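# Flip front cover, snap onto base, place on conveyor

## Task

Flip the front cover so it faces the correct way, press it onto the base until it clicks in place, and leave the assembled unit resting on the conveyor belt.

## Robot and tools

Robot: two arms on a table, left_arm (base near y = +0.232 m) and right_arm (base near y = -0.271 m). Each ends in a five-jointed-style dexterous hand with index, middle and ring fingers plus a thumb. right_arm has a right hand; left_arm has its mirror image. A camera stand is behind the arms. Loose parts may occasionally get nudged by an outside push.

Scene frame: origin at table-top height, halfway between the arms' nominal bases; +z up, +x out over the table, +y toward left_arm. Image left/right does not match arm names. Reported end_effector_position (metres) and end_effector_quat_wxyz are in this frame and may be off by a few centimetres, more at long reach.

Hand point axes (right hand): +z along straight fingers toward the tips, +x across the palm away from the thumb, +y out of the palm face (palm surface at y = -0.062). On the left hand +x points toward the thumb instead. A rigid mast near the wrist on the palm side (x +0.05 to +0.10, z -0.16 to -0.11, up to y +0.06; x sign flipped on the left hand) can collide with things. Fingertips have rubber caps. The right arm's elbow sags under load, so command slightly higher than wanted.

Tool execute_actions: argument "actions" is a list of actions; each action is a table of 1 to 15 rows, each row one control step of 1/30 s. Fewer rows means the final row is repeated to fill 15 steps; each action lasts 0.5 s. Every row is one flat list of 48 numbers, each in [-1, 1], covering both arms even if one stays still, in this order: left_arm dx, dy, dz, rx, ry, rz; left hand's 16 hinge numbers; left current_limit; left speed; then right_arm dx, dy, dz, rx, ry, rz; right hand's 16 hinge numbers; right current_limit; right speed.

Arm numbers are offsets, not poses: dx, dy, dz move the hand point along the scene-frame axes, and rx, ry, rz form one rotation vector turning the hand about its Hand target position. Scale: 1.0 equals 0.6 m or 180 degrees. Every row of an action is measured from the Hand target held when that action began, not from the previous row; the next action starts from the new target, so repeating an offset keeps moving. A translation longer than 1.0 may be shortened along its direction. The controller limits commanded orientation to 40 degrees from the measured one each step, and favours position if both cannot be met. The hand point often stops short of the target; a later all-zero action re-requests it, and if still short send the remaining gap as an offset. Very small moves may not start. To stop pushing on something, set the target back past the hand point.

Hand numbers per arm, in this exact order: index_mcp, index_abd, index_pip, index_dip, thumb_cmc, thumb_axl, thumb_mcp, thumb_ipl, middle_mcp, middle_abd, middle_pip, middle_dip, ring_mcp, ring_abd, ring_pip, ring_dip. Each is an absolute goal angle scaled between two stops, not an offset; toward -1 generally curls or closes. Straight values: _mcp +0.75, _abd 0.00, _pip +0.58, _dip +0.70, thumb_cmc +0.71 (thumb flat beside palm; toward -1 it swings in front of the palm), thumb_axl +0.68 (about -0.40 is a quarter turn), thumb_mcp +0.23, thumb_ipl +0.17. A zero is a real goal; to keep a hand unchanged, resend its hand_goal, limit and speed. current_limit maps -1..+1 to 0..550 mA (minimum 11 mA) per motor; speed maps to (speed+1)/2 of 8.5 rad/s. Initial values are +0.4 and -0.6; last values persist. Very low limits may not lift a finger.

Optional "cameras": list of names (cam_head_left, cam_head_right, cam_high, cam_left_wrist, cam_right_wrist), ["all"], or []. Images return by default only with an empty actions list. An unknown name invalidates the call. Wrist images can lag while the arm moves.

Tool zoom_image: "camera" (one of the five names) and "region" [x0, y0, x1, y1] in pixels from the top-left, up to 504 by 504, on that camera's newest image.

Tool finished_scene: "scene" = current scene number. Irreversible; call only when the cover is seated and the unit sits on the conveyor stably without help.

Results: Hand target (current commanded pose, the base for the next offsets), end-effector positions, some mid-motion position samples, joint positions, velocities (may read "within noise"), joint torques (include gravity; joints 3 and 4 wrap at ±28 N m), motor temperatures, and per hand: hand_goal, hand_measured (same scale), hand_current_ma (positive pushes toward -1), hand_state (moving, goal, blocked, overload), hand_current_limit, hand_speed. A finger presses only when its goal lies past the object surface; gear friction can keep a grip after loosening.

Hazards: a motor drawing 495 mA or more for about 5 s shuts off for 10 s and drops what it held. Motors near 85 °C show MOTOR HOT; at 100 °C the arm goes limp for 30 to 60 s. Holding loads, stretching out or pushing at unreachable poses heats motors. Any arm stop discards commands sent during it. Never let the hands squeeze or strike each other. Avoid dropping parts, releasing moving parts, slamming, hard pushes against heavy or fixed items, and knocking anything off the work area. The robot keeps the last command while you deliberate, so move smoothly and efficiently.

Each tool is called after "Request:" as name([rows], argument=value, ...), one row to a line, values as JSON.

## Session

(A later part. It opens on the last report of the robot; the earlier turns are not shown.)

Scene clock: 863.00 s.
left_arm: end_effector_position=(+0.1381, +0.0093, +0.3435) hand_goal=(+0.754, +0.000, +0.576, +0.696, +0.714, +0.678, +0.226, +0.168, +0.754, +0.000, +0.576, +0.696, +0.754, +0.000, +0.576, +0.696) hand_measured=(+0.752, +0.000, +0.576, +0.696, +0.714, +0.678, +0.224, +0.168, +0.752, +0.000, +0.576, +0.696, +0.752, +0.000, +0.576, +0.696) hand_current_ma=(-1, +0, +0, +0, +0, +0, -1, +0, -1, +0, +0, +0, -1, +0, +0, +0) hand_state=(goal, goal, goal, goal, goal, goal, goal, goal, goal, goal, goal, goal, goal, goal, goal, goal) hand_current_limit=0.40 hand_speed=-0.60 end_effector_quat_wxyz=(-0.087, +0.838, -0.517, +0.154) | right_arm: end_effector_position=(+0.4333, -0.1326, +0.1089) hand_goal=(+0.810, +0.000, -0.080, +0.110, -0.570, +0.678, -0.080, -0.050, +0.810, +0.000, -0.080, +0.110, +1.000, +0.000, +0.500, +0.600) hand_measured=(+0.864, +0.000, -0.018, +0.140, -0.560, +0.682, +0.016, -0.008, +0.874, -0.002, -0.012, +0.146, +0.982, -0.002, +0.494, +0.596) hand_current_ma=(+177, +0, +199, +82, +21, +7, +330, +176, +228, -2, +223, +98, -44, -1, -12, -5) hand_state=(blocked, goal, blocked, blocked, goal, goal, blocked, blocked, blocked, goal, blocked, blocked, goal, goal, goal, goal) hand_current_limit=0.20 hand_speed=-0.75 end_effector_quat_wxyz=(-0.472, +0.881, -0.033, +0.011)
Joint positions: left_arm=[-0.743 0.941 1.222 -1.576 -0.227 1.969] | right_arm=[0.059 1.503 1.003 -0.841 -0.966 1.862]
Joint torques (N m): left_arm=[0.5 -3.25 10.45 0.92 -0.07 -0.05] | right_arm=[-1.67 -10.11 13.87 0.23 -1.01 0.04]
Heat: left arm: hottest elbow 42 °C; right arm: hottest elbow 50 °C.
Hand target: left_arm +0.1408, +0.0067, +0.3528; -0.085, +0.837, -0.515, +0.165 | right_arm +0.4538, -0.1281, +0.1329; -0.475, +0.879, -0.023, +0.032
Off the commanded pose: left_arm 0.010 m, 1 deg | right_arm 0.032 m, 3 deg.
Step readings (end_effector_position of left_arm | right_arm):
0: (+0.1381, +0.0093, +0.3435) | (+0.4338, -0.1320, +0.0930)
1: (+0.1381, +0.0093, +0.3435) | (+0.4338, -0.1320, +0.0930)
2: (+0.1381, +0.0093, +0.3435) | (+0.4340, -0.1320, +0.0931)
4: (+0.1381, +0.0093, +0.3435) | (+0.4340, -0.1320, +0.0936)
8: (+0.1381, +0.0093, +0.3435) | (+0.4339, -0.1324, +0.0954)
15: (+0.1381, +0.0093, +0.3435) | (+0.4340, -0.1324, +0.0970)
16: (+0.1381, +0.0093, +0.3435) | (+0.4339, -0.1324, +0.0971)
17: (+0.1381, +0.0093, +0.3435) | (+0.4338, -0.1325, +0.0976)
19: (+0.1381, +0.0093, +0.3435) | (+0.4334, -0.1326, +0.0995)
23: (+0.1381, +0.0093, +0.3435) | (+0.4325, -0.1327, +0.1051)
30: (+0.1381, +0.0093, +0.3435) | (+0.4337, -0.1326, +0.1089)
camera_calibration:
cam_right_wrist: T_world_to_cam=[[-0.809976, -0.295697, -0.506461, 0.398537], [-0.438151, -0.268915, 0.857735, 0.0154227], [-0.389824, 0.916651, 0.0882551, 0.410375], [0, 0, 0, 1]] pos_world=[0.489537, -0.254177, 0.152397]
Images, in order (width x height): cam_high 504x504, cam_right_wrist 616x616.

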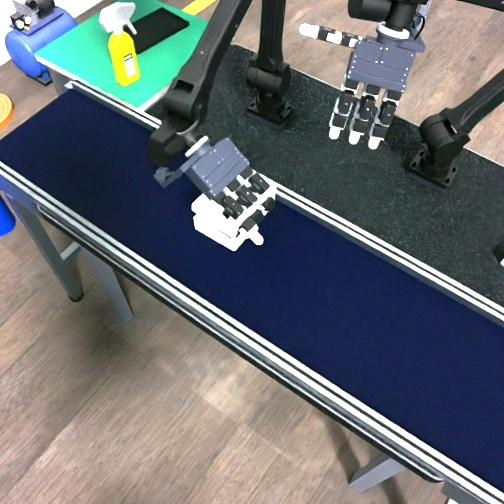

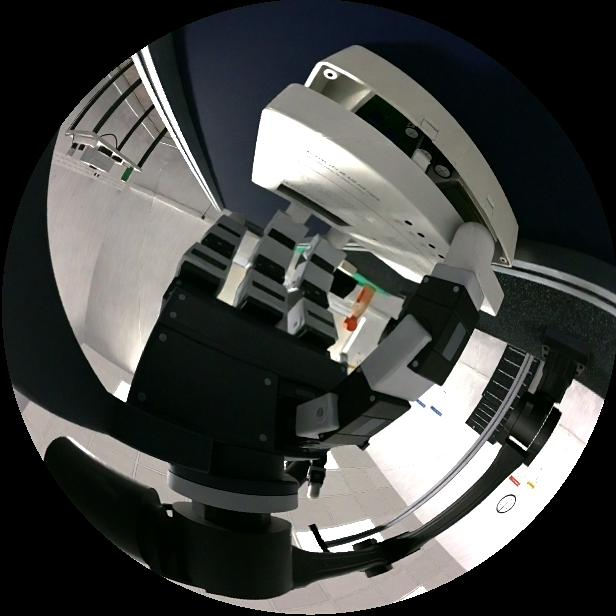

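Request:
execute_actions([
  [[0,0,0,0,0,0,0.754,0,0.576,0.696,0.714,0.678,0.226,0.168,0.754,0,0.576,0.696,0.754,0,0.576,0.696,0.4,-0.6,0,0,0.05,0,0,0,0.81,0,-0.08,0.11,-0.571,0.678,-0.08,-0.05,0.81,0,-0.08,0.11,1.0,0,0.5,0.6,0.2,-0.75]],
  [[0,0,0,0,0,0,0.754,0,0.576,0.696,0.714,0.678,0.226,0.168,0.754,0,0.576,0.696,0.754,0,0.576,0.696,0.4,-0.6,0,0,0.05,0,0,0,0.81,0,-0.08,0.11,-0.571,0.678,-0.08,-0.05,0.81,0,-0.08,0.11,1.0,0,0.5,0.6,0.2,-0.75]],
], cameras=["cam_right_wrist","cam_high","cam_head_right"])

Request:
zoom_image(camera="cam_right_wrist", region=[220, 10, 600, 310])

Scene clock: 897.33 s.
left_arm: end_effector_position=(+0.1381, +0.0093, +0.3435) hand_goal=(+0.754, +0.000, +0.576, +0.696, +0.714, +0.678, +0.226, +0.168, +0.754, +0.000, +0.576, +0.696, +0.754, +0.000, +0.576, +0.696) hand_measured=(+0.752, +0.000, +0.576, +0.696, +0.714, +0.678, +0.224, +0.168, +0.752, +0.000, +0.576, +0.696, +0.752, +0.000, +0.576, +0.696) hand_current_ma=(-1, +0, +0, +0, +0, +0, -1, +0, -1, +0, +0, +0, -1, +0, +0, +0) hand_state=(goal, goal, goal, goal, goal, goal, goal, goal, goal, goal, goal, goal, goal, goal, goal, goal) hand_current_limit=0.40 hand_speed=-0.60 end_effector_quat_wxyz=(-0.087, +0.838, -0.517, +0.154) | right_arm: end_effector_position=(+0.4365, -0.1323, +0.1692) hand_goal=(+0.810, +0.000, -0.080, +0.110, -0.570, +0.678, -0.080, -0.050, +0.810, +0.000, -0.080, +0.110, +1.000, +0.000, +0.500, +0.600) hand_measured=(+0.864, +0.000, -0.018, +0.140, -0.560, +0.682, +0.016, -0.008, +0.874, -0.002, -0.012, +0.146, +0.982, -0.002, +0.494, +0.596) hand_current_ma=(+177, +0, +199, +82, +23, +8, +330, +176, +225, -2, +223, +98, -44, -1, -12, -5) hand_state=(blocked, goal, blocked, blocked, goal, goal, blocked, blocked, blocked, goal, blocked, blocked, goal, goal, goal, goal) hand_current_limit=0.20 hand_speed=-0.75 end_effector_quat_wxyz=(-0.472, +0.881, -0.033, +0.013)
Joint positions: left_arm=[-0.743 0.941 1.222 -1.576 -0.227 1.969] | right_arm=[0.059 1.441 1.109 -1.003 -0.966 1.864]
Joint torques (N m): left_arm=[0.5 -3.19 10.45 0.92 -0.07 -0.04] | right_arm=[-1.67 -9.47 14.67 0.23 -1.02 0.02]
Heat: left arm: hottest elbow 42 °C; right arm: hottest elbow 51 °C.
Hand target: left_arm +0.1408, +0.0067, +0.3528; -0.085, +0.837, -0.515, +0.165 | right_arm +0.4537, -0.1281, +0.1930; -0.475, +0.879, -0.023, +0.032
Off the commanded pose: left_arm 0.010 m, 1 deg | right_arm 0.030 m, 2 deg.
Step readings (end_effector_position of left_arm | right_arm):
0: (+0.1381, +0.0093, +0.3435) | (+0.4333, -0.1326, +0.1089)
1: (+0.1381, +0.0093, +0.3435) | (+0.4330, -0.1327, +0.1089)
2: (+0.1381, +0.0093, +0.3435) | (+0.4323, -0.1327, +0.1101)
4: (+0.1381, +0.0093, +0.3435) | (+0.4302, -0.1330, +0.1139)
8: (+0.1381, +0.0093, +0.3435) | (+0.4315, -0.1328, +0.1288)
15: (+0.1381, +0.0093, +0.3435) | (+0.4371, -0.1323, +0.1417)
16: (+0.1381, +0.0093, +0.3435) | (+0.4365, -0.1324, +0.1417)
17: (+0.1381, +0.0093, +0.3435) | (+0.4352, -0.1325, +0.1423)
19: (+0.1381, +0.0093, +0.3435) | (+0.4324, -0.1327, +0.1450)
23: (+0.1381, +0.0093, +0.3435) | (+0.4331, -0.1327, +0.1569)
30: (+0.1381, +0.0093, +0.3435) | (+0.4374, -0.1323, +0.1692)
camera_calibration:
cam_right_wrist: T_world_to_cam=[[-0.808833, -0.294444, -0.509011, 0.431833], [-0.441128, -0.268561, 0.856318, -0.0332067], [-0.388839, 0.917157, 0.0873332, 0.405832], [0, 0, 0, 1]] pos_world=[0.492436, -0.253979, 0.212801]
Images, in order (width x height): cam_head_right 504x504, cam_high 504x504, cam_right_wrist 616x616.

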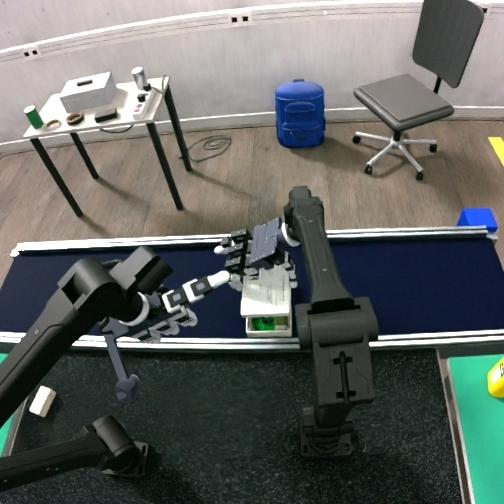

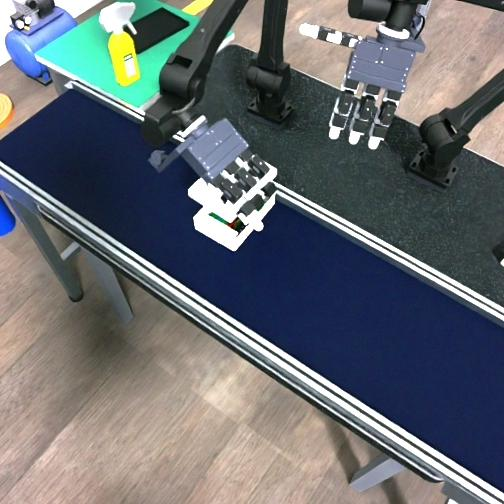

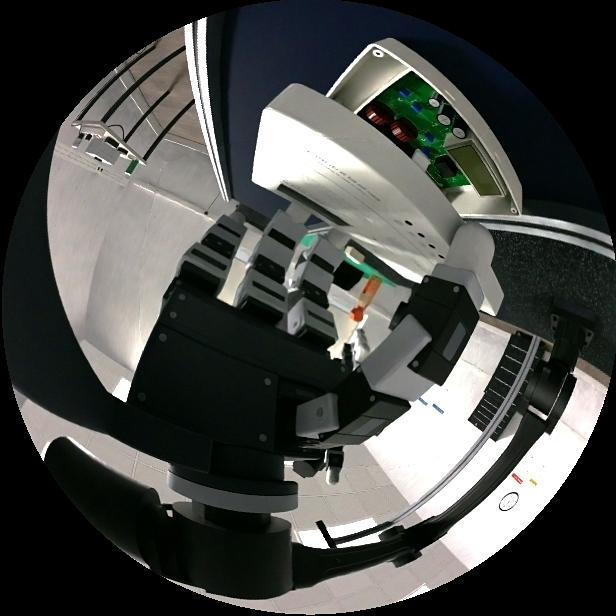

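Scaled by 1.326 from the camera's 616x616 image, which has a finer 880x880 frame.

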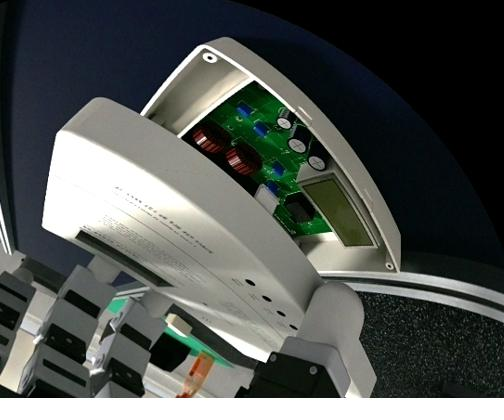

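Request:
execute_actions([
  [[0,0,0,0,0,0,0.754,0,0.576,0.696,0.714,0.678,0.226,0.168,0.754,0,0.576,0.696,0.754,0,0.576,0.696,0.4,-0.6,0.0297,-0.1178,0,0,0,-0.0528,0.81,0,-0.08,0.11,-0.571,0.678,-0.08,-0.05,0.81,0,-0.08,0.11,1.0,0,0.5,0.6,0.2,-0.75]],
  [[0,0,0,0,0,0,0.754,0,0.576,0.696,0.714,0.678,0.226,0.168,0.754,0,0.576,0.696,0.754,0,0.576,0.696,0.4,-0.6,0.01,-0.1212,0,0,0,-0.0528,0.81,0,-0.08,0.11,-0.571,0.678,-0.08,-0.05,0.81,0,-0.08,0.11,1.0,0,0.5,0.6,0.2,-0.75]],
  [[0,0,0,0,0,0,0.754,0,0.576,0.696,0.714,0.678,0.226,0.168,0.754,0,0.576,0.696,0.754,0,0.576,0.696,0.4,-0.6,-0.0102,-0.1212,0,0,0,-0.0528,0.81,0,-0.08,0.11,-0.571,0.678,-0.08,-0.05,0.81,0,-0.08,0.11,1.0,0,0.5,0.6,0.2,-0.75]],
  [[0,0,0,0,0,0,0.754,0,0.576,0.696,0.714,0.678,0.226,0.168,0.754,0,0.576,0.696,0.754,0,0.576,0.696,0.4,-0.6,-0.0302,-0.1178,0,0,0,-0.0528,0.81,0,-0.08,0.11,-0.571,0.678,-0.08,-0.05,0.81,0,-0.08,0.11,1.0,0,0.5,0.6,0.2,-0.75]],
  [[0,0,0,0,0,0,0.754,0,0.576,0.696,0.714,0.678,0.226,0.168,0.754,0,0.576,0.696,0.754,0,0.576,0.696,0.4,-0.6,0,0,0,0,0,0,0.81,0,-0.08,0.11,-0.571,0.678,-0.08,-0.05,0.81,0,-0.08,0.11,1.0,0,0.5,0.6,0.2,-0.75]],
], cameras=["cam_right_wrist","cam_high","cam_head_right"])

Request:
zoom_image(camera="cam_right_wrist", region=[220, 10, 600, 310])

Request:
zoom_image(camera="cam_head_right", region=[200, 180, 400, 380])

Scene clock: 908.57 s.
left_arm: end_effector_position=(+0.1381, +0.0093, +0.3435) hand_goal=(+0.754, +0.000, +0.576, +0.696, +0.714, +0.678, +0.226, +0.168, +0.754, +0.000, +0.576, +0.696, +0.754, +0.000, +0.576, +0.696) hand_measured=(+0.752, +0.000, +0.576, +0.696, +0.714, +0.678, +0.224, +0.168, +0.752, +0.000, +0.576, +0.696, +0.752, +0.000, +0.576, +0.696) hand_current_ma=(-1, +0, +0, +0, +0, +0, -1, +0, -1, +0, +0, +0, -1, +0, +0, +0) hand_state=(goal, goal, goal, goal, goal, goal, goal, goal, goal, goal, goal, goal, goal, goal, goal, goal) hand_current_limit=0.40 hand_speed=-0.60 end_effector_quat_wxyz=(-0.087, +0.838, -0.517, +0.154) | right_arm: end_effector_position=(+0.4363, -0.4083, +0.1691) hand_goal=(+0.810, +0.000, -0.080, +0.110, -0.570, +0.678, -0.080, -0.050, +0.810, +0.000, -0.080, +0.110, +1.000, +0.000, +0.500, +0.600) hand_measured=(+0.864, +0.000, -0.018, +0.140, -0.558, +0.682, +0.016, -0.008, +0.872, -0.002, -0.012, +0.146, +0.982, -0.002, +0.494, +0.598) hand_current_ma=(+177, +0, +199, +82, +28, +10, +330, +176, +219, -3, +222, +98, -43, -1, -11, -4) hand_state=(blocked, goal, blocked, blocked, goal, goal, blocked, blocked, blocked, goal, blocked, blocked, goal, goal, goal, goal) hand_current_limit=0.20 hand_speed=-0.75 end_effector_quat_wxyz=(-0.441, +0.822, -0.320, +0.165)
Joint positions: left_arm=[-0.743 0.941 1.222 -1.576 -0.227 1.969] | right_arm=[-0.605 1.44 1.109 -1.004 -0.961 1.868]
Joint torques (N m): left_arm=[0.5 -3.25 10.44 0.92 -0.07 -0.05] | right_arm=[-1.61 -9.35 14.71 0.27 -1.2 -0.02]
Heat: left arm: hottest elbow 42 °C; right arm: hottest elbow 52 °C.
Hand target: left_arm +0.1408, +0.0067, +0.3528; -0.085, +0.837, -0.515, +0.165 | right_arm +0.4532, -0.4148, +0.1930; -0.439, +0.824, -0.308, +0.185
Off the commanded pose: left_arm 0.010 m, 1 deg | right_arm 0.030 m, 3 deg.
Step readings (end_effector_position of left_arm | right_arm):
0: (+0.1381, +0.0093, +0.3435) | (+0.4364, -0.1323, +0.1691)
1: (+0.1381, +0.0093, +0.3435) | (+0.4365, -0.1325, +0.1691)
2: (+0.1381, +0.0093, +0.3435) | (+0.4369, -0.1339, +0.1691)
4: (+0.1381, +0.0093, +0.3435) | (+0.4403, -0.1444, +0.1692)
8: (+0.1381, +0.0093, +0.3435) | (+0.4502, -0.1826, +0.1690)
15: (+0.1381, +0.0093, +0.3435) | (+0.4542, -0.2041, +0.1686)
16: (+0.1381, +0.0093, +0.3435) | (+0.4541, -0.2036, +0.1686)
17: (+0.1381, +0.0093, +0.3435) | (+0.4545, -0.2059, +0.1687)
19: (+0.1381, +0.0093, +0.3435) | (+0.4556, -0.2137, +0.1690)
23: (+0.1381, +0.0093, +0.3435) | (+0.4590, -0.2511, +0.1690)
30: (+0.1381, +0.0093, +0.3435) | (+0.4594, -0.2737, +0.1687)
31: (+0.1381, +0.0093, +0.3435) | (+0.4594, -0.2734, +0.1687)
32: (+0.1381, +0.0093, +0.3435) | (+0.4594, -0.2757, +0.1687)
34: (+0.1381, +0.0093, +0.3435) | (+0.4592, -0.2835, +0.1692)
38: (+0.1381, +0.0093, +0.3435) | (+0.4564, -0.3210, +0.1692)
45: (+0.1381, +0.0093, +0.3435) | (+0.4530, -0.3434, +0.1688)
46: (+0.1381, +0.0093, +0.3435) | (+0.4531, -0.3431, +0.1688)
47: (+0.1381, +0.0093, +0.3435) | (+0.4527, -0.3453, +0.1689)
49: (+0.1381, +0.0093, +0.3435) | (+0.4513, -0.3530, +0.1692)
53: (+0.1381, +0.0093, +0.3435) | (+0.4423, -0.3895, +0.1693)
60: (+0.1381, +0.0093, +0.3435) | (+0.4353, -0.4111, +0.1690)
61: (+0.1381, +0.0093, +0.3435) | (+0.4356, -0.4103, +0.1690)
62: (+0.1381, +0.0093, +0.3435) | (+0.4359, -0.4095, +0.1690)
64: (+0.1381, +0.0093, +0.3435) | (+0.4362, -0.4087, +0.1690)
68: (+0.1381, +0.0093, +0.3435) | (+0.4363, -0.4083, +0.1691)
75: (+0.1381, +0.0093, +0.3435) | (+0.4363, -0.4083, +0.1691)
camera_calibration:
cam_right_wrist: T_world_to_cam=[[-0.819729, 0.268069, -0.506146, 0.584284], [-0.509141, 0.0637097, 0.858322, 0.057638], [0.262336, 0.961291, 0.0842605, 0.393361], [0, 0, 0, 1]] pos_world=[0.405107, -0.538434, 0.213116]
Images, in order (width x height): cam_head_right 504x504, cam_high 504x504, cam_right_wrist 616x616.

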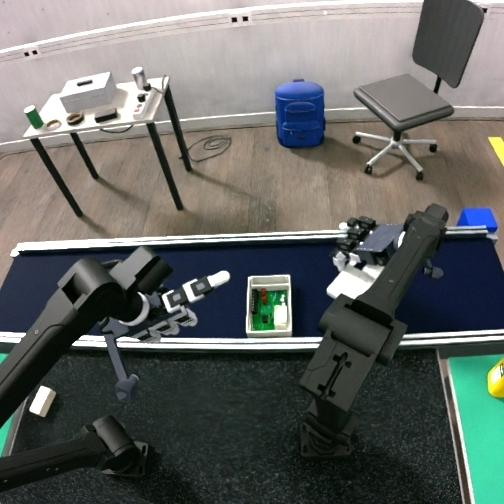

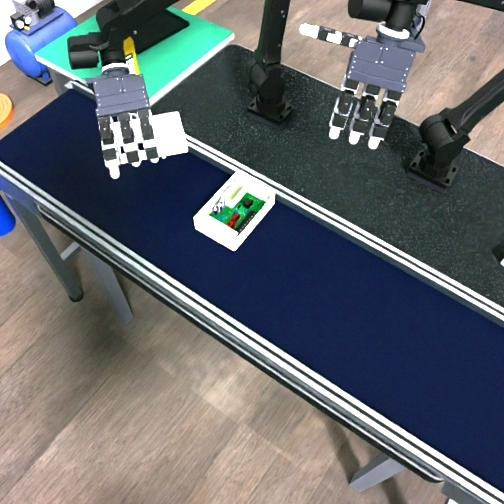

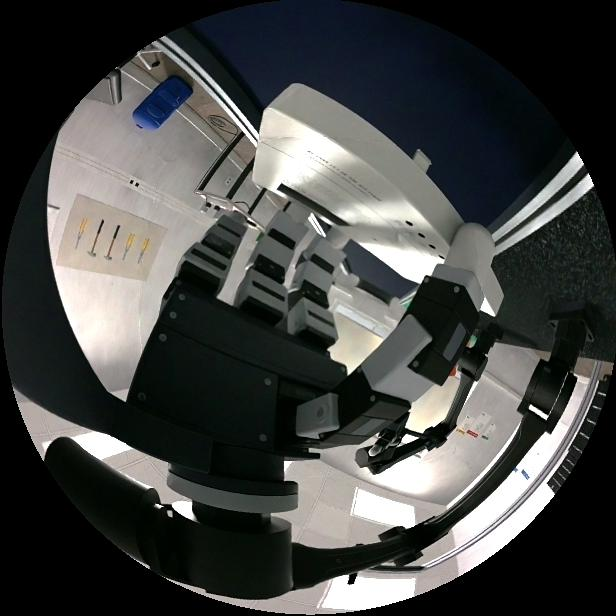

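Scaled by 1.326 from the camera's 616x616 image, which has a finer 880x880 frame.

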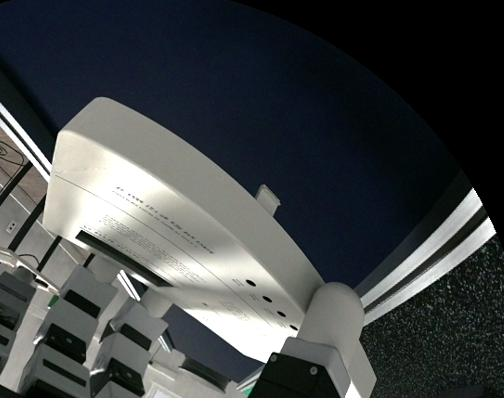

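Scaled by 2.520.

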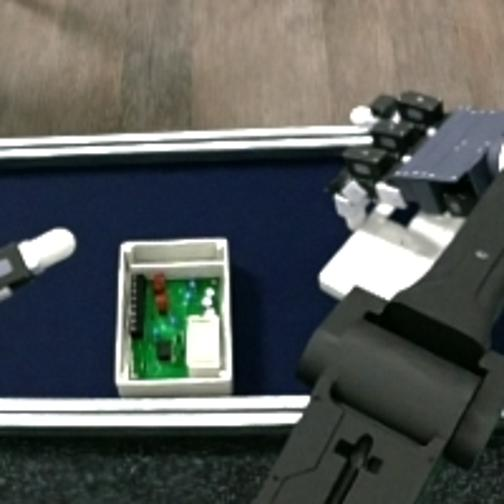

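Request:
execute_actions([
  [[0,0,0,0,0,0,0.754,0,0.576,0.696,0.714,0.678,0.226,0.168,0.754,0,0.576,0.696,0.754,0,0.576,0.696,0.4,-0.6,0.0667,0,-0.04,0,0,0,0.81,0,-0.08,0.11,-0.571,0.678,-0.08,-0.05,0.81,0,-0.08,0.11,1.0,0,0.5,0.6,0.2,-0.75]],
  [[0,0,0,0,0,0,0.754,0,0.576,0.696,0.714,0.678,0.226,0.168,0.754,0,0.576,0.696,0.754,0,0.576,0.696,0.4,-0.6,0,0,-0.08,0,0,0,0.81,0,-0.08,0.11,-0.571,0.678,-0.08,-0.05,0.81,0,-0.08,0.11,1.0,0,0.5,0.6,0.2,-0.75]],
  [[0,0,0,0,0,0,0.754,0,0.576,0.696,0.714,0.678,0.226,0.168,0.754,0,0.576,0.696,0.754,0,0.576,0.696,0.4,-0.6,0,0,-0.05,0,0.0,0,0.81,0,-0.08,0.11,-0.571,0.678,-0.08,-0.05,0.81,0,-0.08,0.11,1.0,0,0.5,0.6,0.2,-0.75]],
], cameras=["cam_right_wrist","cam_high","cam_head_right"])

Request:
zoom_image(camera="cam_right_wrist", region=[220, 10, 600, 310])

Request:
zoom_image(camera="cam_high", region=[60, 30, 210, 180])

Scene clock: 921.53 s.
left_arm: end_effector_position=(+0.1381, +0.0093, +0.3435) hand_goal=(+0.754, +0.000, +0.576, +0.696, +0.714, +0.678, +0.226, +0.168, +0.754, +0.000, +0.576, +0.696, +0.754, +0.000, +0.576, +0.696) hand_measured=(+0.752, +0.000, +0.576, +0.696, +0.714, +0.678, +0.224, +0.168, +0.752, +0.000, +0.576, +0.696, +0.752, +0.000, +0.576, +0.696) hand_current_ma=(-1, +0, +0, +0, +0, +0, -1, +0, -1, +0, +0, +0, -1, +0, +0, +0) hand_state=(goal, goal, goal, goal, goal, goal, goal, goal, goal, goal, goal, goal, goal, goal, goal, goal) hand_current_limit=0.40 hand_speed=-0.60 end_effector_quat_wxyz=(-0.087, +0.838, -0.517, +0.154) | right_arm: end_effector_position=(+0.4945, -0.4176, +0.0982) hand_goal=(+0.810, +0.000, -0.080, +0.110, -0.570, +0.678, -0.080, -0.050, +0.810, +0.000, -0.080, +0.110, +1.000, +0.000, +0.500, +0.600) hand_measured=(+0.864, +0.000, -0.018, +0.140, -0.556, +0.684, +0.016, -0.008, +0.872, -0.002, -0.012, +0.146, +0.982, -0.002, +0.494, +0.598) hand_current_ma=(+177, +0, +199, +82, +32, +11, +330, +176, +218, -3, +222, +98, -43, -1, -11, -4) hand_state=(blocked, goal, blocked, blocked, goal, goal, blocked, blocked, blocked, goal, blocked, blocked, goal, goal, goal, goal) hand_current_limit=0.20 hand_speed=-0.75 end_effector_quat_wxyz=(-0.438, +0.825, -0.301, +0.191)
Joint positions: left_arm=[-0.743 0.941 1.222 -1.576 -0.227 1.969] | right_arm=[-0.556 1.614 1.096 -0.7 -0.952 1.935]
Joint torques (N m): left_arm=[0.44 -3.25 10.45 0.91 -0.07 -0.05] | right_arm=[-1.85 -10.34 8.23 1.43 -0.96 0.06]
Heat: left arm: hottest elbow 42 °C; right arm: hottest elbow 54 °C.
Hand target: left_arm +0.1408, +0.0067, +0.3528; -0.085, +0.837, -0.515, +0.165 | right_arm +0.4932, -0.4148, +0.0909; -0.439, +0.824, -0.308, +0.185
Off the commanded pose: left_arm 0.010 m, 1 deg | right_arm 0.008 m, 1 deg.
Step readings (end_effector_position of left_arm | right_arm):
0: (+0.1381, +0.0093, +0.3435) | (+0.4363, -0.4083, +0.1691)
1: (+0.1381, +0.0093, +0.3435) | (+0.4363, -0.4082, +0.1691)
2: (+0.1381, +0.0093, +0.3435) | (+0.4374, -0.4071, +0.1687)
4: (+0.1381, +0.0093, +0.3435) | (+0.4446, -0.4075, +0.1672)
8: (+0.1381, +0.0093, +0.3435) | (+0.4645, -0.4070, +0.1592)
15: (+0.1381, +0.0093, +0.3435) | (+0.4701, -0.4035, +0.1494)
16: (+0.1381, +0.0093, +0.3435) | (+0.4706, -0.4037, +0.1495)
17: (+0.1381, +0.0093, +0.3435) | (+0.4727, -0.4048, +0.1496)
19: (+0.1381, +0.0093, +0.3435) | (+0.4805, -0.4092, +0.1475)
23: (+0.1381, +0.0093, +0.3435) | (+0.4912, -0.4155, +0.1384)
30: (+0.1381, +0.0093, +0.3435) | (+0.4951, -0.4179, +0.1305)
31: (+0.1381, +0.0093, +0.3435) | (+0.4954, -0.4180, +0.1304)
32: (+0.1381, +0.0093, +0.3435) | (+0.4962, -0.4185, +0.1297)
34: (+0.1381, +0.0093, +0.3435) | (+0.4974, -0.4192, +0.1254)
38: (+0.1381, +0.0093, +0.3435) | (+0.4951, -0.4179, +0.1103)
45: (+0.1381, +0.0093, +0.3435) | (+0.4938, -0.4172, +0.0981)
camera_calibration:
cam_right_wrist: T_world_to_cam=[[-0.792798, 0.243622, -0.558676, 0.580262], [-0.556555, 0.084253, 0.826528, 0.183843], [0.248431, 0.966204, 0.0687936, 0.403375], [0, 0, 0, 1]] pos_world=[0.462139, -0.546596, 0.144478]
Images, in order (width x height): cam_head_right 504x504, cam_high 504x504, cam_right_wrist 616x616.

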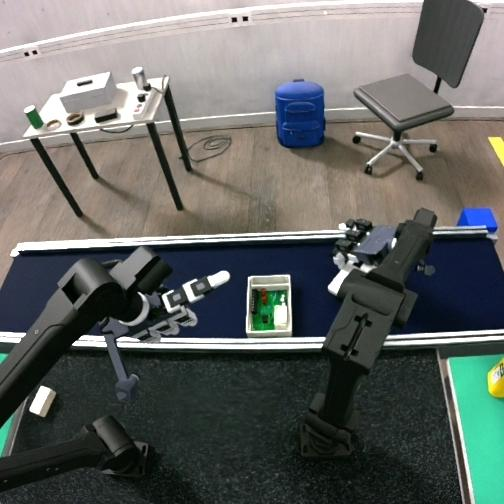

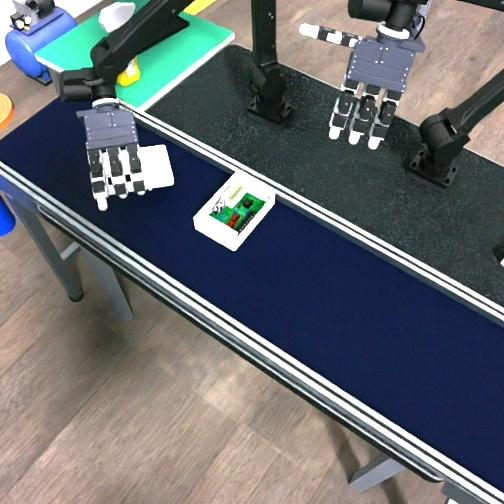

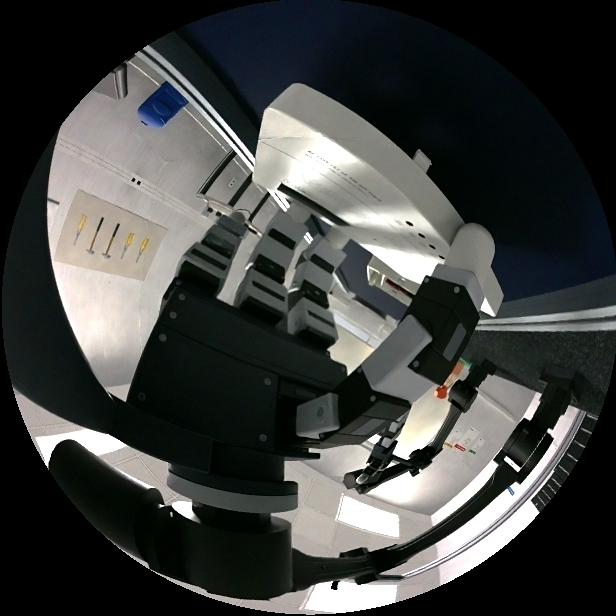

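Scaled by 1.326 from the camera's 616x616 image, which has a finer 880x880 frame.

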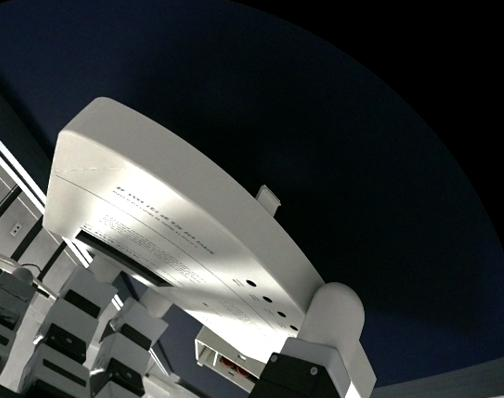

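Scaled by 3.360.

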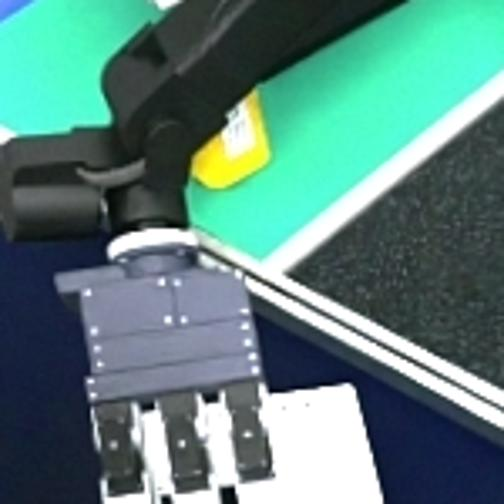

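Request:
execute_actions([
  [[0,0,0,0,0,0,0.754,0,0.576,0.696,0.714,0.678,0.226,0.168,0.754,0,0.576,0.696,0.754,0,0.576,0.696,0.4,-0.6,0,0,-0.04,0,0,0,0.81,0,-0.08,0.11,-0.571,0.678,-0.08,-0.05,0.81,0,-0.08,0.11,1.0,0,0.5,0.6,0.2,-0.75]],
], cameras=["cam_right_wrist","cam_high","cam_head_right"])

Request:
zoom_image(camera="cam_right_wrist", region=[220, 10, 600, 310])

Request:
zoom_image(camera="cam_high", region=[60, 80, 210, 230])

Scene clock: 926.03 s.
left_arm: end_effector_position=(+0.1381, +0.0093, +0.3435) hand_goal=(+0.754, +0.000, +0.576, +0.696, +0.714, +0.678, +0.226, +0.168, +0.754, +0.000, +0.576, +0.696, +0.754, +0.000, +0.576, +0.696) hand_measured=(+0.752, +0.000, +0.576, +0.696, +0.714, +0.678, +0.224, +0.168, +0.752, +0.000, +0.576, +0.696, +0.752, +0.000, +0.576, +0.696) hand_current_ma=(-1, +0, +0, +0, +0, +0, -1, +0, -1, +0, +0, +0, -1, +0, +0, +0) hand_state=(goal, goal, goal, goal, goal, goal, goal, goal, goal, goal, goal, goal, goal, goal, goal, goal) hand_current_limit=0.40 hand_speed=-0.60 end_effector_quat_wxyz=(-0.087, +0.838, -0.517, +0.154) | right_arm: end_effector_position=(+0.4955, -0.4181, +0.0757) hand_goal=(+0.810, +0.000, -0.080, +0.110, -0.570, +0.678, -0.080, -0.050, +0.810, +0.000, -0.080, +0.110, +1.000, +0.000, +0.500, +0.600) hand_measured=(+0.864, +0.000, -0.018, +0.140, -0.556, +0.684, +0.016, -0.008, +0.872, -0.002, -0.012, +0.146, +0.982, -0.002, +0.494, +0.598) hand_current_ma=(+177, +0, +199, +82, +32, +11, +330, +176, +218, -3, +222, +98, -43, -1, -11, -4) hand_state=(blocked, goal, blocked, blocked, goal, goal, blocked, blocked, blocked, goal, blocked, blocked, goal, goal, goal, goal) hand_current_limit=0.20 hand_speed=-0.75 end_effector_quat_wxyz=(-0.437, +0.825, -0.301, +0.192)
Joint positions: left_arm=[-0.743 0.941 1.222 -1.576 -0.227 1.969] | right_arm=[-0.556 1.646 1.068 -0.636 -0.952 1.935]
Joint torques (N m): left_arm=[0.5 -3.19 10.44 0.91 -0.07 -0.05] | right_arm=[-1.85 -10.29 7.83 1.37 -0.95 0.06]
Heat: left arm: hottest elbow 42 °C; right arm: hottest elbow 53 °C.
Hand target: left_arm +0.1408, +0.0067, +0.3528; -0.085, +0.837, -0.515, +0.165 | right_arm +0.4933, -0.4149, +0.0670; -0.439, +0.824, -0.308, +0.185
Off the commanded pose: left_arm 0.010 m, 1 deg | right_arm 0.010 m, 1 deg.
Step readings (end_effector_position of left_arm | right_arm):
0: (+0.1381, +0.0093, +0.3435) | (+0.4946, -0.4176, +0.0982)
1: (+0.1381, +0.0093, +0.3435) | (+0.4947, -0.4177, +0.0982)
2: (+0.1381, +0.0093, +0.3435) | (+0.4954, -0.4180, +0.0977)
4: (+0.1381, +0.0093, +0.3435) | (+0.4972, -0.4191, +0.0953)
8: (+0.1381, +0.0093, +0.3435) | (+0.4966, -0.4188, +0.0851)
15: (+0.1381, +0.0093, +0.3435) | (+0.4950, -0.4178, +0.0756)
camera_calibration:
cam_right_wrist: T_world_to_cam=[[-0.79112, 0.243135, -0.561262, 0.567756], [-0.558843, 0.0856996, 0.824834, 0.204893], [0.248646, 0.966199, 0.0680756, 0.40509], [0, 0, 0, 1]] pos_world=[0.462941, -0.546998, 0.12208]
Images, in order (width x height): cam_head_right 504x504, cam_high 504x504, cam_right_wrist 616x616.

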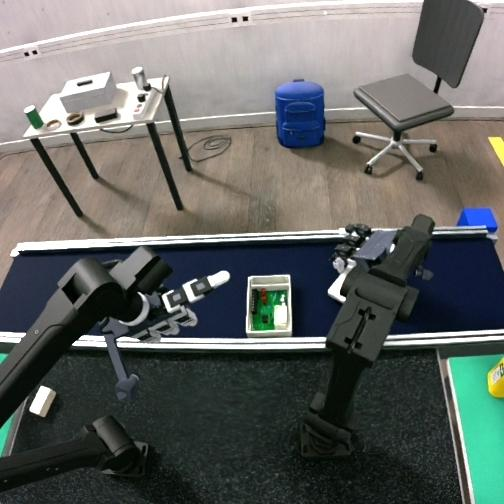

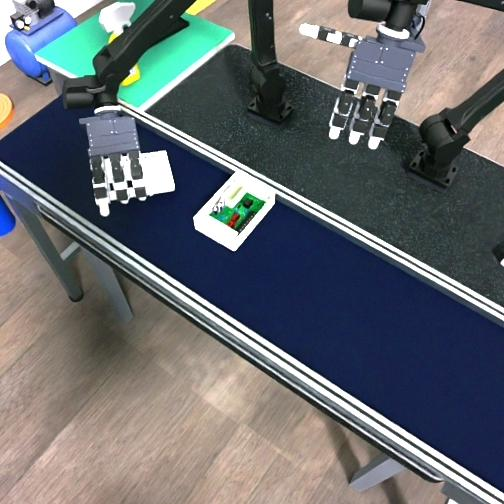

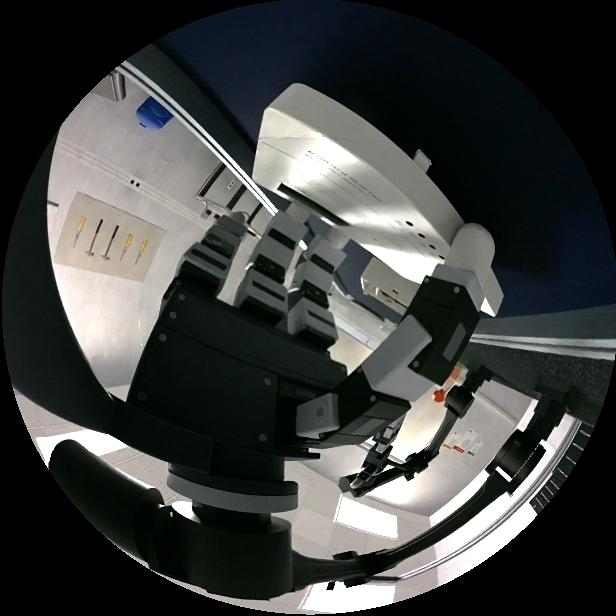

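Scaled by 1.326 from the camera's 616x616 image, which has a finer 880x880 frame.

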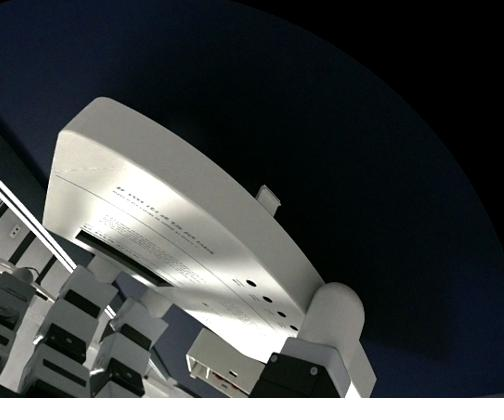

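Scaled by 3.360.

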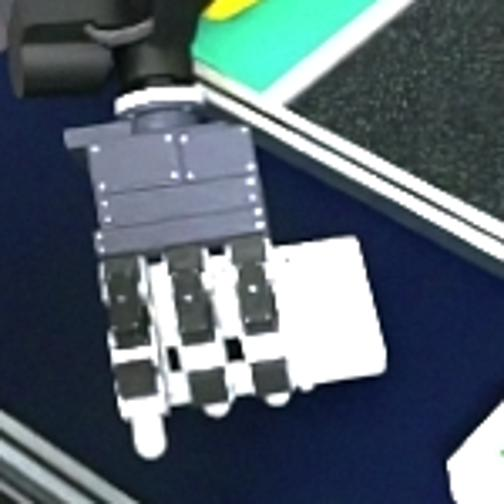

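Request:
execute_actions([
  [[0,0,0,0,0,0,0.754,0,0.576,0.696,0.714,0.678,0.226,0.168,0.754,0,0.576,0.696,0.754,0,0.576,0.696,0.4,-0.6,0,0,-0.02,0,0,0,0.81,0,-0.08,0.11,-0.571,0.678,-0.08,-0.05,0.81,0,-0.08,0.11,1.0,0,0.5,0.6,0.2,-0.75]],
  [[0,0,0,0,0,0,0.754,0,0.576,0.696,0.714,0.678,0.226,0.168,0.754,0,0.576,0.696,0.754,0,0.576,0.696,0.4,-0.6,0,0,-0.01,0,0,0,0.81,0,-0.08,0.11,-0.571,0.678,-0.08,-0.05,0.81,0,-0.08,0.11,1.0,0,0.5,0.6,0.2,-0.75]],
], cameras=["cam_right_wrist","cam_high","cam_head_right"])

Request:
zoom_image(camera="cam_right_wrist", region=[220, 10, 600, 310])

Request:
zoom_image(camera="cam_high", region=[60, 80, 210, 230])

Scene clock: 933.63 s.
left_arm: end_effector_position=(+0.1381, +0.0093, +0.3435) hand_goal=(+0.754, +0.000, +0.576, +0.696, +0.714, +0.678, +0.226, +0.168, +0.754, +0.000, +0.576, +0.696, +0.754, +0.000, +0.576, +0.696) hand_measured=(+0.752, +0.000, +0.576, +0.696, +0.714, +0.678, +0.224, +0.168, +0.752, +0.000, +0.576, +0.696, +0.752, +0.000, +0.576, +0.696) hand_current_ma=(-1, +0, +0, +0, +0, +0, -1, +0, -1, +0, +0, +0, -1, +0, +0, +0) hand_state=(goal, goal, goal, goal, goal, goal, goal, goal, goal, goal, goal, goal, goal, goal, goal, goal) hand_current_limit=0.40 hand_speed=-0.60 end_effector_quat_wxyz=(-0.087, +0.838, -0.517, +0.154) | right_arm: end_effector_position=(+0.4987, -0.4195, +0.0652) hand_goal=(+0.810, +0.000, -0.080, +0.110, -0.570, +0.678, -0.080, -0.050, +0.810, +0.000, -0.080, +0.110, +1.000, +0.000, +0.500, +0.600) hand_measured=(+0.864, +0.000, -0.018, +0.130, -0.554, +0.684, +0.018, -0.008, +0.866, -0.002, -0.012, +0.146, +0.982, -0.002, +0.494, +0.598) hand_current_ma=(+177, +0, +197, +49, +35, +13, +330, +179, +192, -3, +222, +98, -43, -1, -11, -4) hand_state=(blocked, goal, blocked, blocked, goal, goal, blocked, blocked, blocked, goal, blocked, blocked, goal, goal, goal, goal) hand_current_limit=0.20 hand_speed=-0.75 end_effector_quat_wxyz=(-0.437, +0.824, -0.302, +0.196)
Joint positions: left_arm=[-0.743 0.941 1.222 -1.576 -0.227 1.969] | right_arm=[-0.556 1.666 1.058 -0.591 -0.952 1.946]
Joint torques (N m): left_arm=[0.5 -3.25 10.45 0.92 -0.07 -0.05] | right_arm=[-1.85 -9.7 6.87 1.54 -0.95 -0.07]
Heat: left arm: hottest elbow 42 °C; right arm: hottest elbow 52 °C.
Hand target: left_arm +0.1408, +0.0067, +0.3528; -0.085, +0.837, -0.515, +0.165 | right_arm +0.4933, -0.4149, +0.0489; -0.439, +0.824, -0.308, +0.185
Off the commanded pose: left_arm 0.010 m, 1 deg | right_arm 0.018 m, 2 deg.
Step readings (end_effector_position of left_arm | right_arm):
0: (+0.1381, +0.0093, +0.3435) | (+0.4956, -0.4182, +0.0757)
1: (+0.1381, +0.0093, +0.3435) | (+0.4957, -0.4182, +0.0757)
2: (+0.1381, +0.0093, +0.3435) | (+0.4959, -0.4183, +0.0754)
4: (+0.1381, +0.0093, +0.3435) | (+0.4974, -0.4192, +0.0749)
8: (+0.1381, +0.0093, +0.3435) | (+0.4975, -0.4193, +0.0703)
15: (+0.1381, +0.0093, +0.3435) | (+0.4964, -0.4185, +0.0664)
16: (+0.1381, +0.0093, +0.3435) | (+0.4965, -0.4185, +0.0665)
17: (+0.1381, +0.0093, +0.3435) | (+0.4968, -0.4187, +0.0665)
19: (+0.1381, +0.0093, +0.3435) | (+0.4976, -0.4191, +0.0665)
23: (+0.1381, +0.0093, +0.3435) | (+0.4984, -0.4195, +0.0656)
30: (+0.1381, +0.0093, +0.3435) | (+0.4986, -0.4195, +0.0651)
camera_calibration:
cam_right_wrist: T_world_to_cam=[[-0.786058, 0.247022, -0.566651, 0.564199], [-0.563677, 0.0898362, 0.821096, 0.219895], [0.253734, 0.964837, 0.068624, 0.403248], [0, 0, 0, 1]] pos_world=[0.465125, -0.548192, 0.111477]
Images, in order (width x height): cam_head_right 504x504, cam_high 504x504, cam_right_wrist 616x616.

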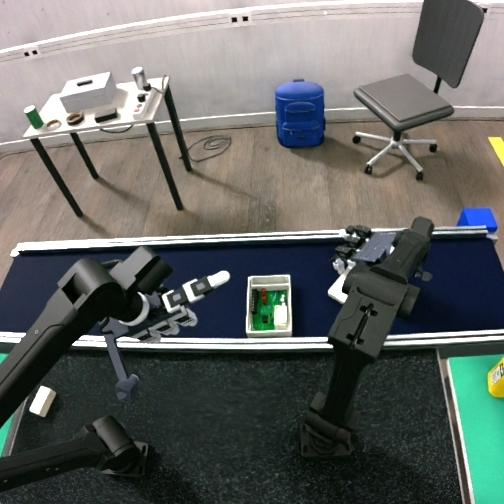

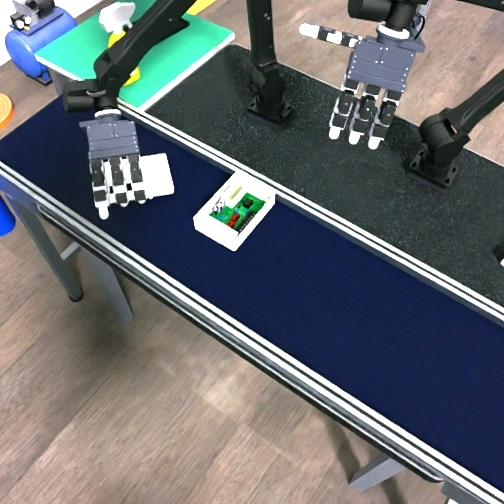

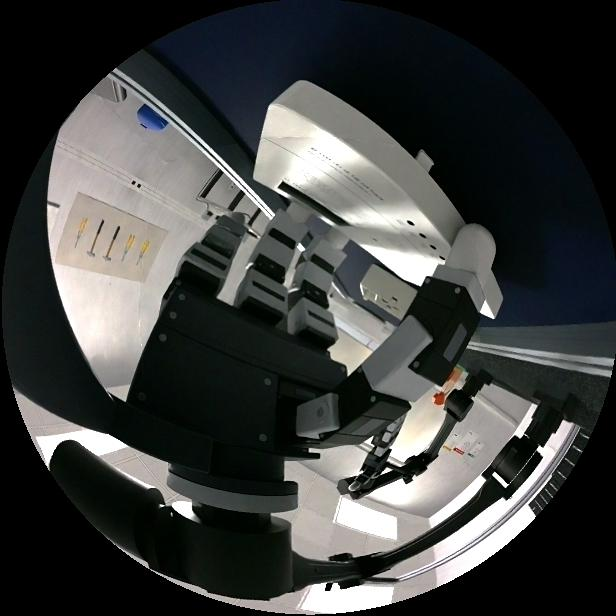

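Scaled by 1.326 from the camera's 616x616 image, which has a finer 880x880 frame.

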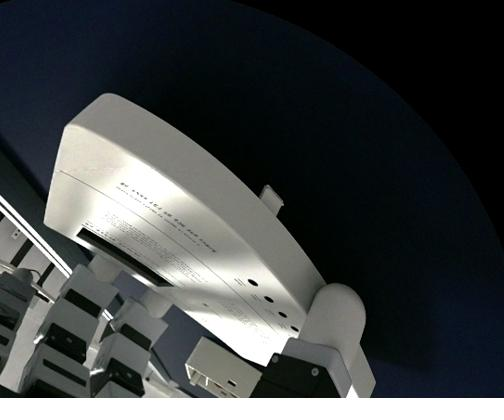

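Scaled by 3.360.

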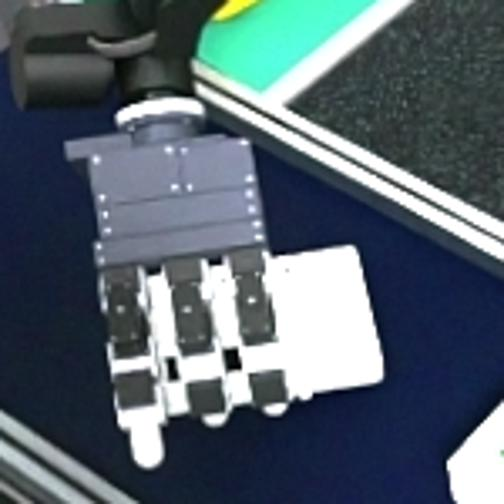

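Request:
execute_actions([
  [[0,0,0,0,0,0,0.754,0,0.576,0.696,0.714,0.678,0.226,0.168,0.754,0,0.576,0.696,0.754,0,0.576,0.696,0.4,-0.6,0,0,0.01,0,0,0,0.86,0,-0.02,0.14,-0.571,0.678,0.02,-0.02,0.87,0,-0.01,0.14,1.0,0,0.5,0.6,0.2,-0.75]],
  [[0,0,0,0,0,0,0.754,0,0.576,0.696,0.714,0.678,0.226,0.168,0.754,0,0.576,0.696,0.754,0,0.576,0.696,0.4,-0.6,0,0,0,0,0,0,0.92,0,0.0,0.16,-0.571,0.678,0.12,-0.06,0.92,0,0.0,0.16,1.0,0,0.5,0.6,0.2,-0.75]],
  [[0,0,0,0,0,0,0.754,0,0.576,0.696,0.714,0.678,0.226,0.168,0.754,0,0.576,0.696,0.754,0,0.576,0.696,0.4,-0.6,0,0,0,0,0,0,0.97,0,0.03,0.2,-0.571,0.678,0.2247,-0.1027,0.97,0,0.03,0.2,1.0,0,0.5,0.6,0.4,-0.7]],
], cameras=["cam_right_wrist","cam_high","cam_head_right"])

Request:
zoom_image(camera="cam_right_wrist", region=[220, 10, 600, 310])

Request:
zoom_image(camera="cam_high", region=[60, 80, 210, 230])

Scene clock: 941.70 s.
left_arm: end_effector_position=(+0.1381, +0.0093, +0.3435) hand_goal=(+0.754, +0.000, +0.576, +0.696, +0.714, +0.678, +0.226, +0.168, +0.754, +0.000, +0.576, +0.696, +0.754, +0.000, +0.576, +0.696) hand_measured=(+0.752, +0.000, +0.576, +0.696, +0.714, +0.678, +0.224, +0.168, +0.752, +0.000, +0.576, +0.696, +0.752, +0.000, +0.576, +0.696) hand_current_ma=(-1, +0, +0, +0, +0, +0, -1, +0, -1, +0, +0, +0, -1, +0, +0, +0) hand_state=(goal, goal, goal, goal, goal, goal, goal, goal, goal, goal, goal, goal, goal, goal, goal, goal) hand_current_limit=0.40 hand_speed=-0.60 end_effector_quat_wxyz=(-0.087, +0.838, -0.517, +0.154) | right_arm: end_effector_position=(+0.4987, -0.4195, +0.0652) hand_goal=(+0.970, +0.000, +0.030, +0.200, -0.570, +0.678, +0.224, -0.102, +0.970, +0.000, +0.030, +0.200, +1.000, +0.000, +0.500, +0.600) hand_measured=(+0.950, +0.000, +0.024, +0.196, -0.568, +0.680, +0.218, -0.100, +0.952, -0.002, +0.024, +0.198, +0.982, -0.002, +0.494, +0.598) hand_current_ma=(-54, +0, -11, -4, +4, +4, -13, +4, -47, -3, -8, -4, -43, -1, -11, -4) hand_state=(blocked, goal, goal, goal, goal, goal, goal, goal, goal, goal, goal, goal, goal, goal, goal, goal) hand_current_limit=0.40 hand_speed=-0.70 end_effector_quat_wxyz=(-0.437, +0.824, -0.302, +0.196)
Joint positions: left_arm=[-0.743 0.941 1.222 -1.576 -0.227 1.969] | right_arm=[-0.556 1.666 1.058 -0.591 -0.952 1.946]
Joint torques (N m): left_arm=[0.5 -3.19 10.45 0.94 -0.07 -0.05] | right_arm=[-1.85 -10.4 7.45 0.96 -0.95 -0.06]
Heat: left arm: hottest elbow 42 °C; right arm: hottest elbow 51 °C.
Hand target: left_arm +0.1408, +0.0067, +0.3528; -0.085, +0.837, -0.515, +0.165 | right_arm +0.4933, -0.4149, +0.0549; -0.439, +0.824, -0.308, +0.185
Off the commanded pose: left_arm 0.010 m, 1 deg | right_arm 0.012 m, 2 deg.
Step readings (end_effector_position of left_arm | right_arm):
0: (+0.1381, +0.0093, +0.3435) | (+0.4987, -0.4195, +0.0652)
1: (+0.1381, +0.0093, +0.3435) | (+0.4987, -0.4195, +0.0652)
2: (+0.1381, +0.0093, +0.3435) | (+0.4987, -0.4195, +0.0652)
4: (+0.1381, +0.0093, +0.3435) | (+0.4987, -0.4195, +0.0652)
8: (+0.1381, +0.0093, +0.3435) | (+0.4987, -0.4195, +0.0652)
15: (+0.1381, +0.0093, +0.3435) | (+0.4987, -0.4195, +0.0652)
16: (+0.1381, +0.0093, +0.3435) | (+0.4987, -0.4195, +0.0652)
17: (+0.1381, +0.0093, +0.3435) | (+0.4987, -0.4195, +0.0652)
19: (+0.1381, +0.0093, +0.3435) | (+0.4987, -0.4195, +0.0652)
23: (+0.1381, +0.0093, +0.3435) | (+0.4987, -0.4195, +0.0652)
30: (+0.1381, +0.0093, +0.3435) | (+0.4987, -0.4195, +0.0652)
31: (+0.1381, +0.0093, +0.3435) | (+0.4987, -0.4195, +0.0652)
32: (+0.1381, +0.0093, +0.3435) | (+0.4987, -0.4195, +0.0652)
34: (+0.1381, +0.0093, +0.3435) | (+0.4987, -0.4195, +0.0652)
38: (+0.1381, +0.0093, +0.3435) | (+0.4987, -0.4195, +0.0652)
45: (+0.1381, +0.0093, +0.3435) | (+0.4987, -0.4195, +0.0652)
camera_calibration:
cam_right_wrist: T_world_to_cam=[[-0.786058, 0.247022, -0.566651, 0.564199], [-0.563677, 0.0898362, 0.821096, 0.219895], [0.253734, 0.964837, 0.068624, 0.403248], [0, 0, 0, 1]] pos_world=[0.465125, -0.548192, 0.111477]
Images, in order (width x height): cam_head_right 504x504, cam_high 504x504, cam_right_wrist 616x616.

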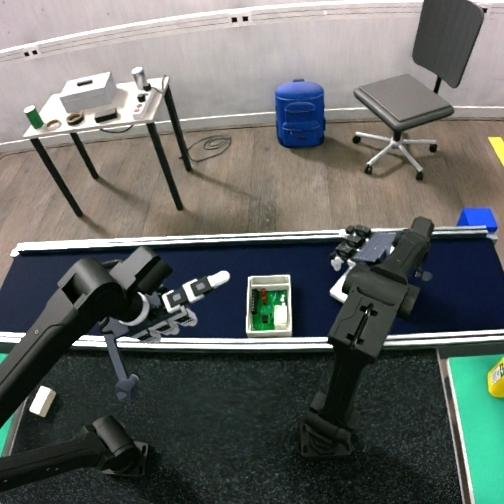

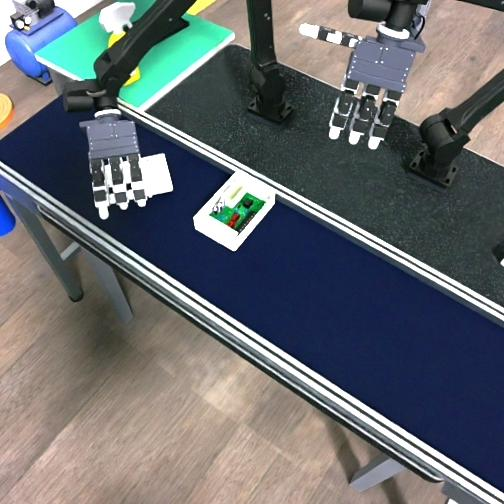

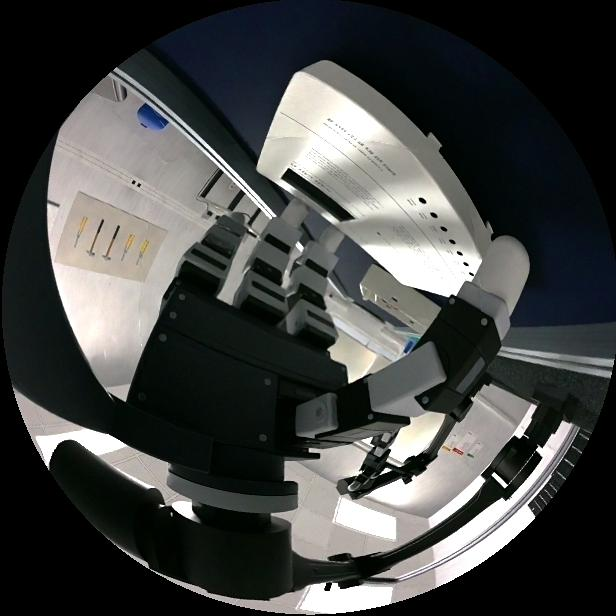

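Scaled by 1.326 from the camera's 616x616 image, which has a finer 880x880 frame.

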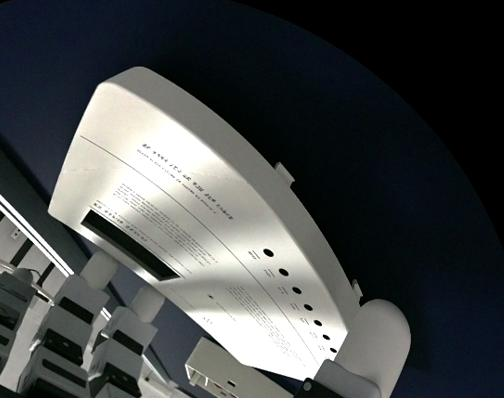

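Scaled by 3.360.

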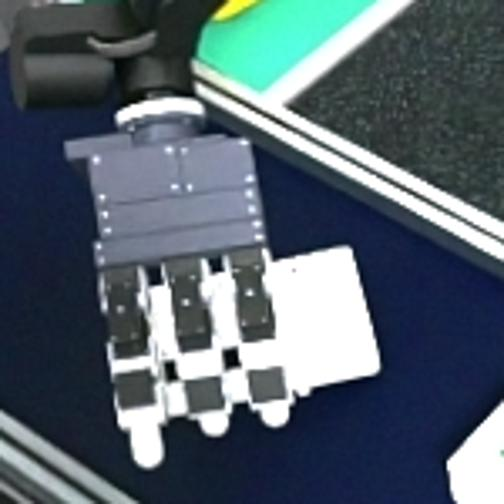

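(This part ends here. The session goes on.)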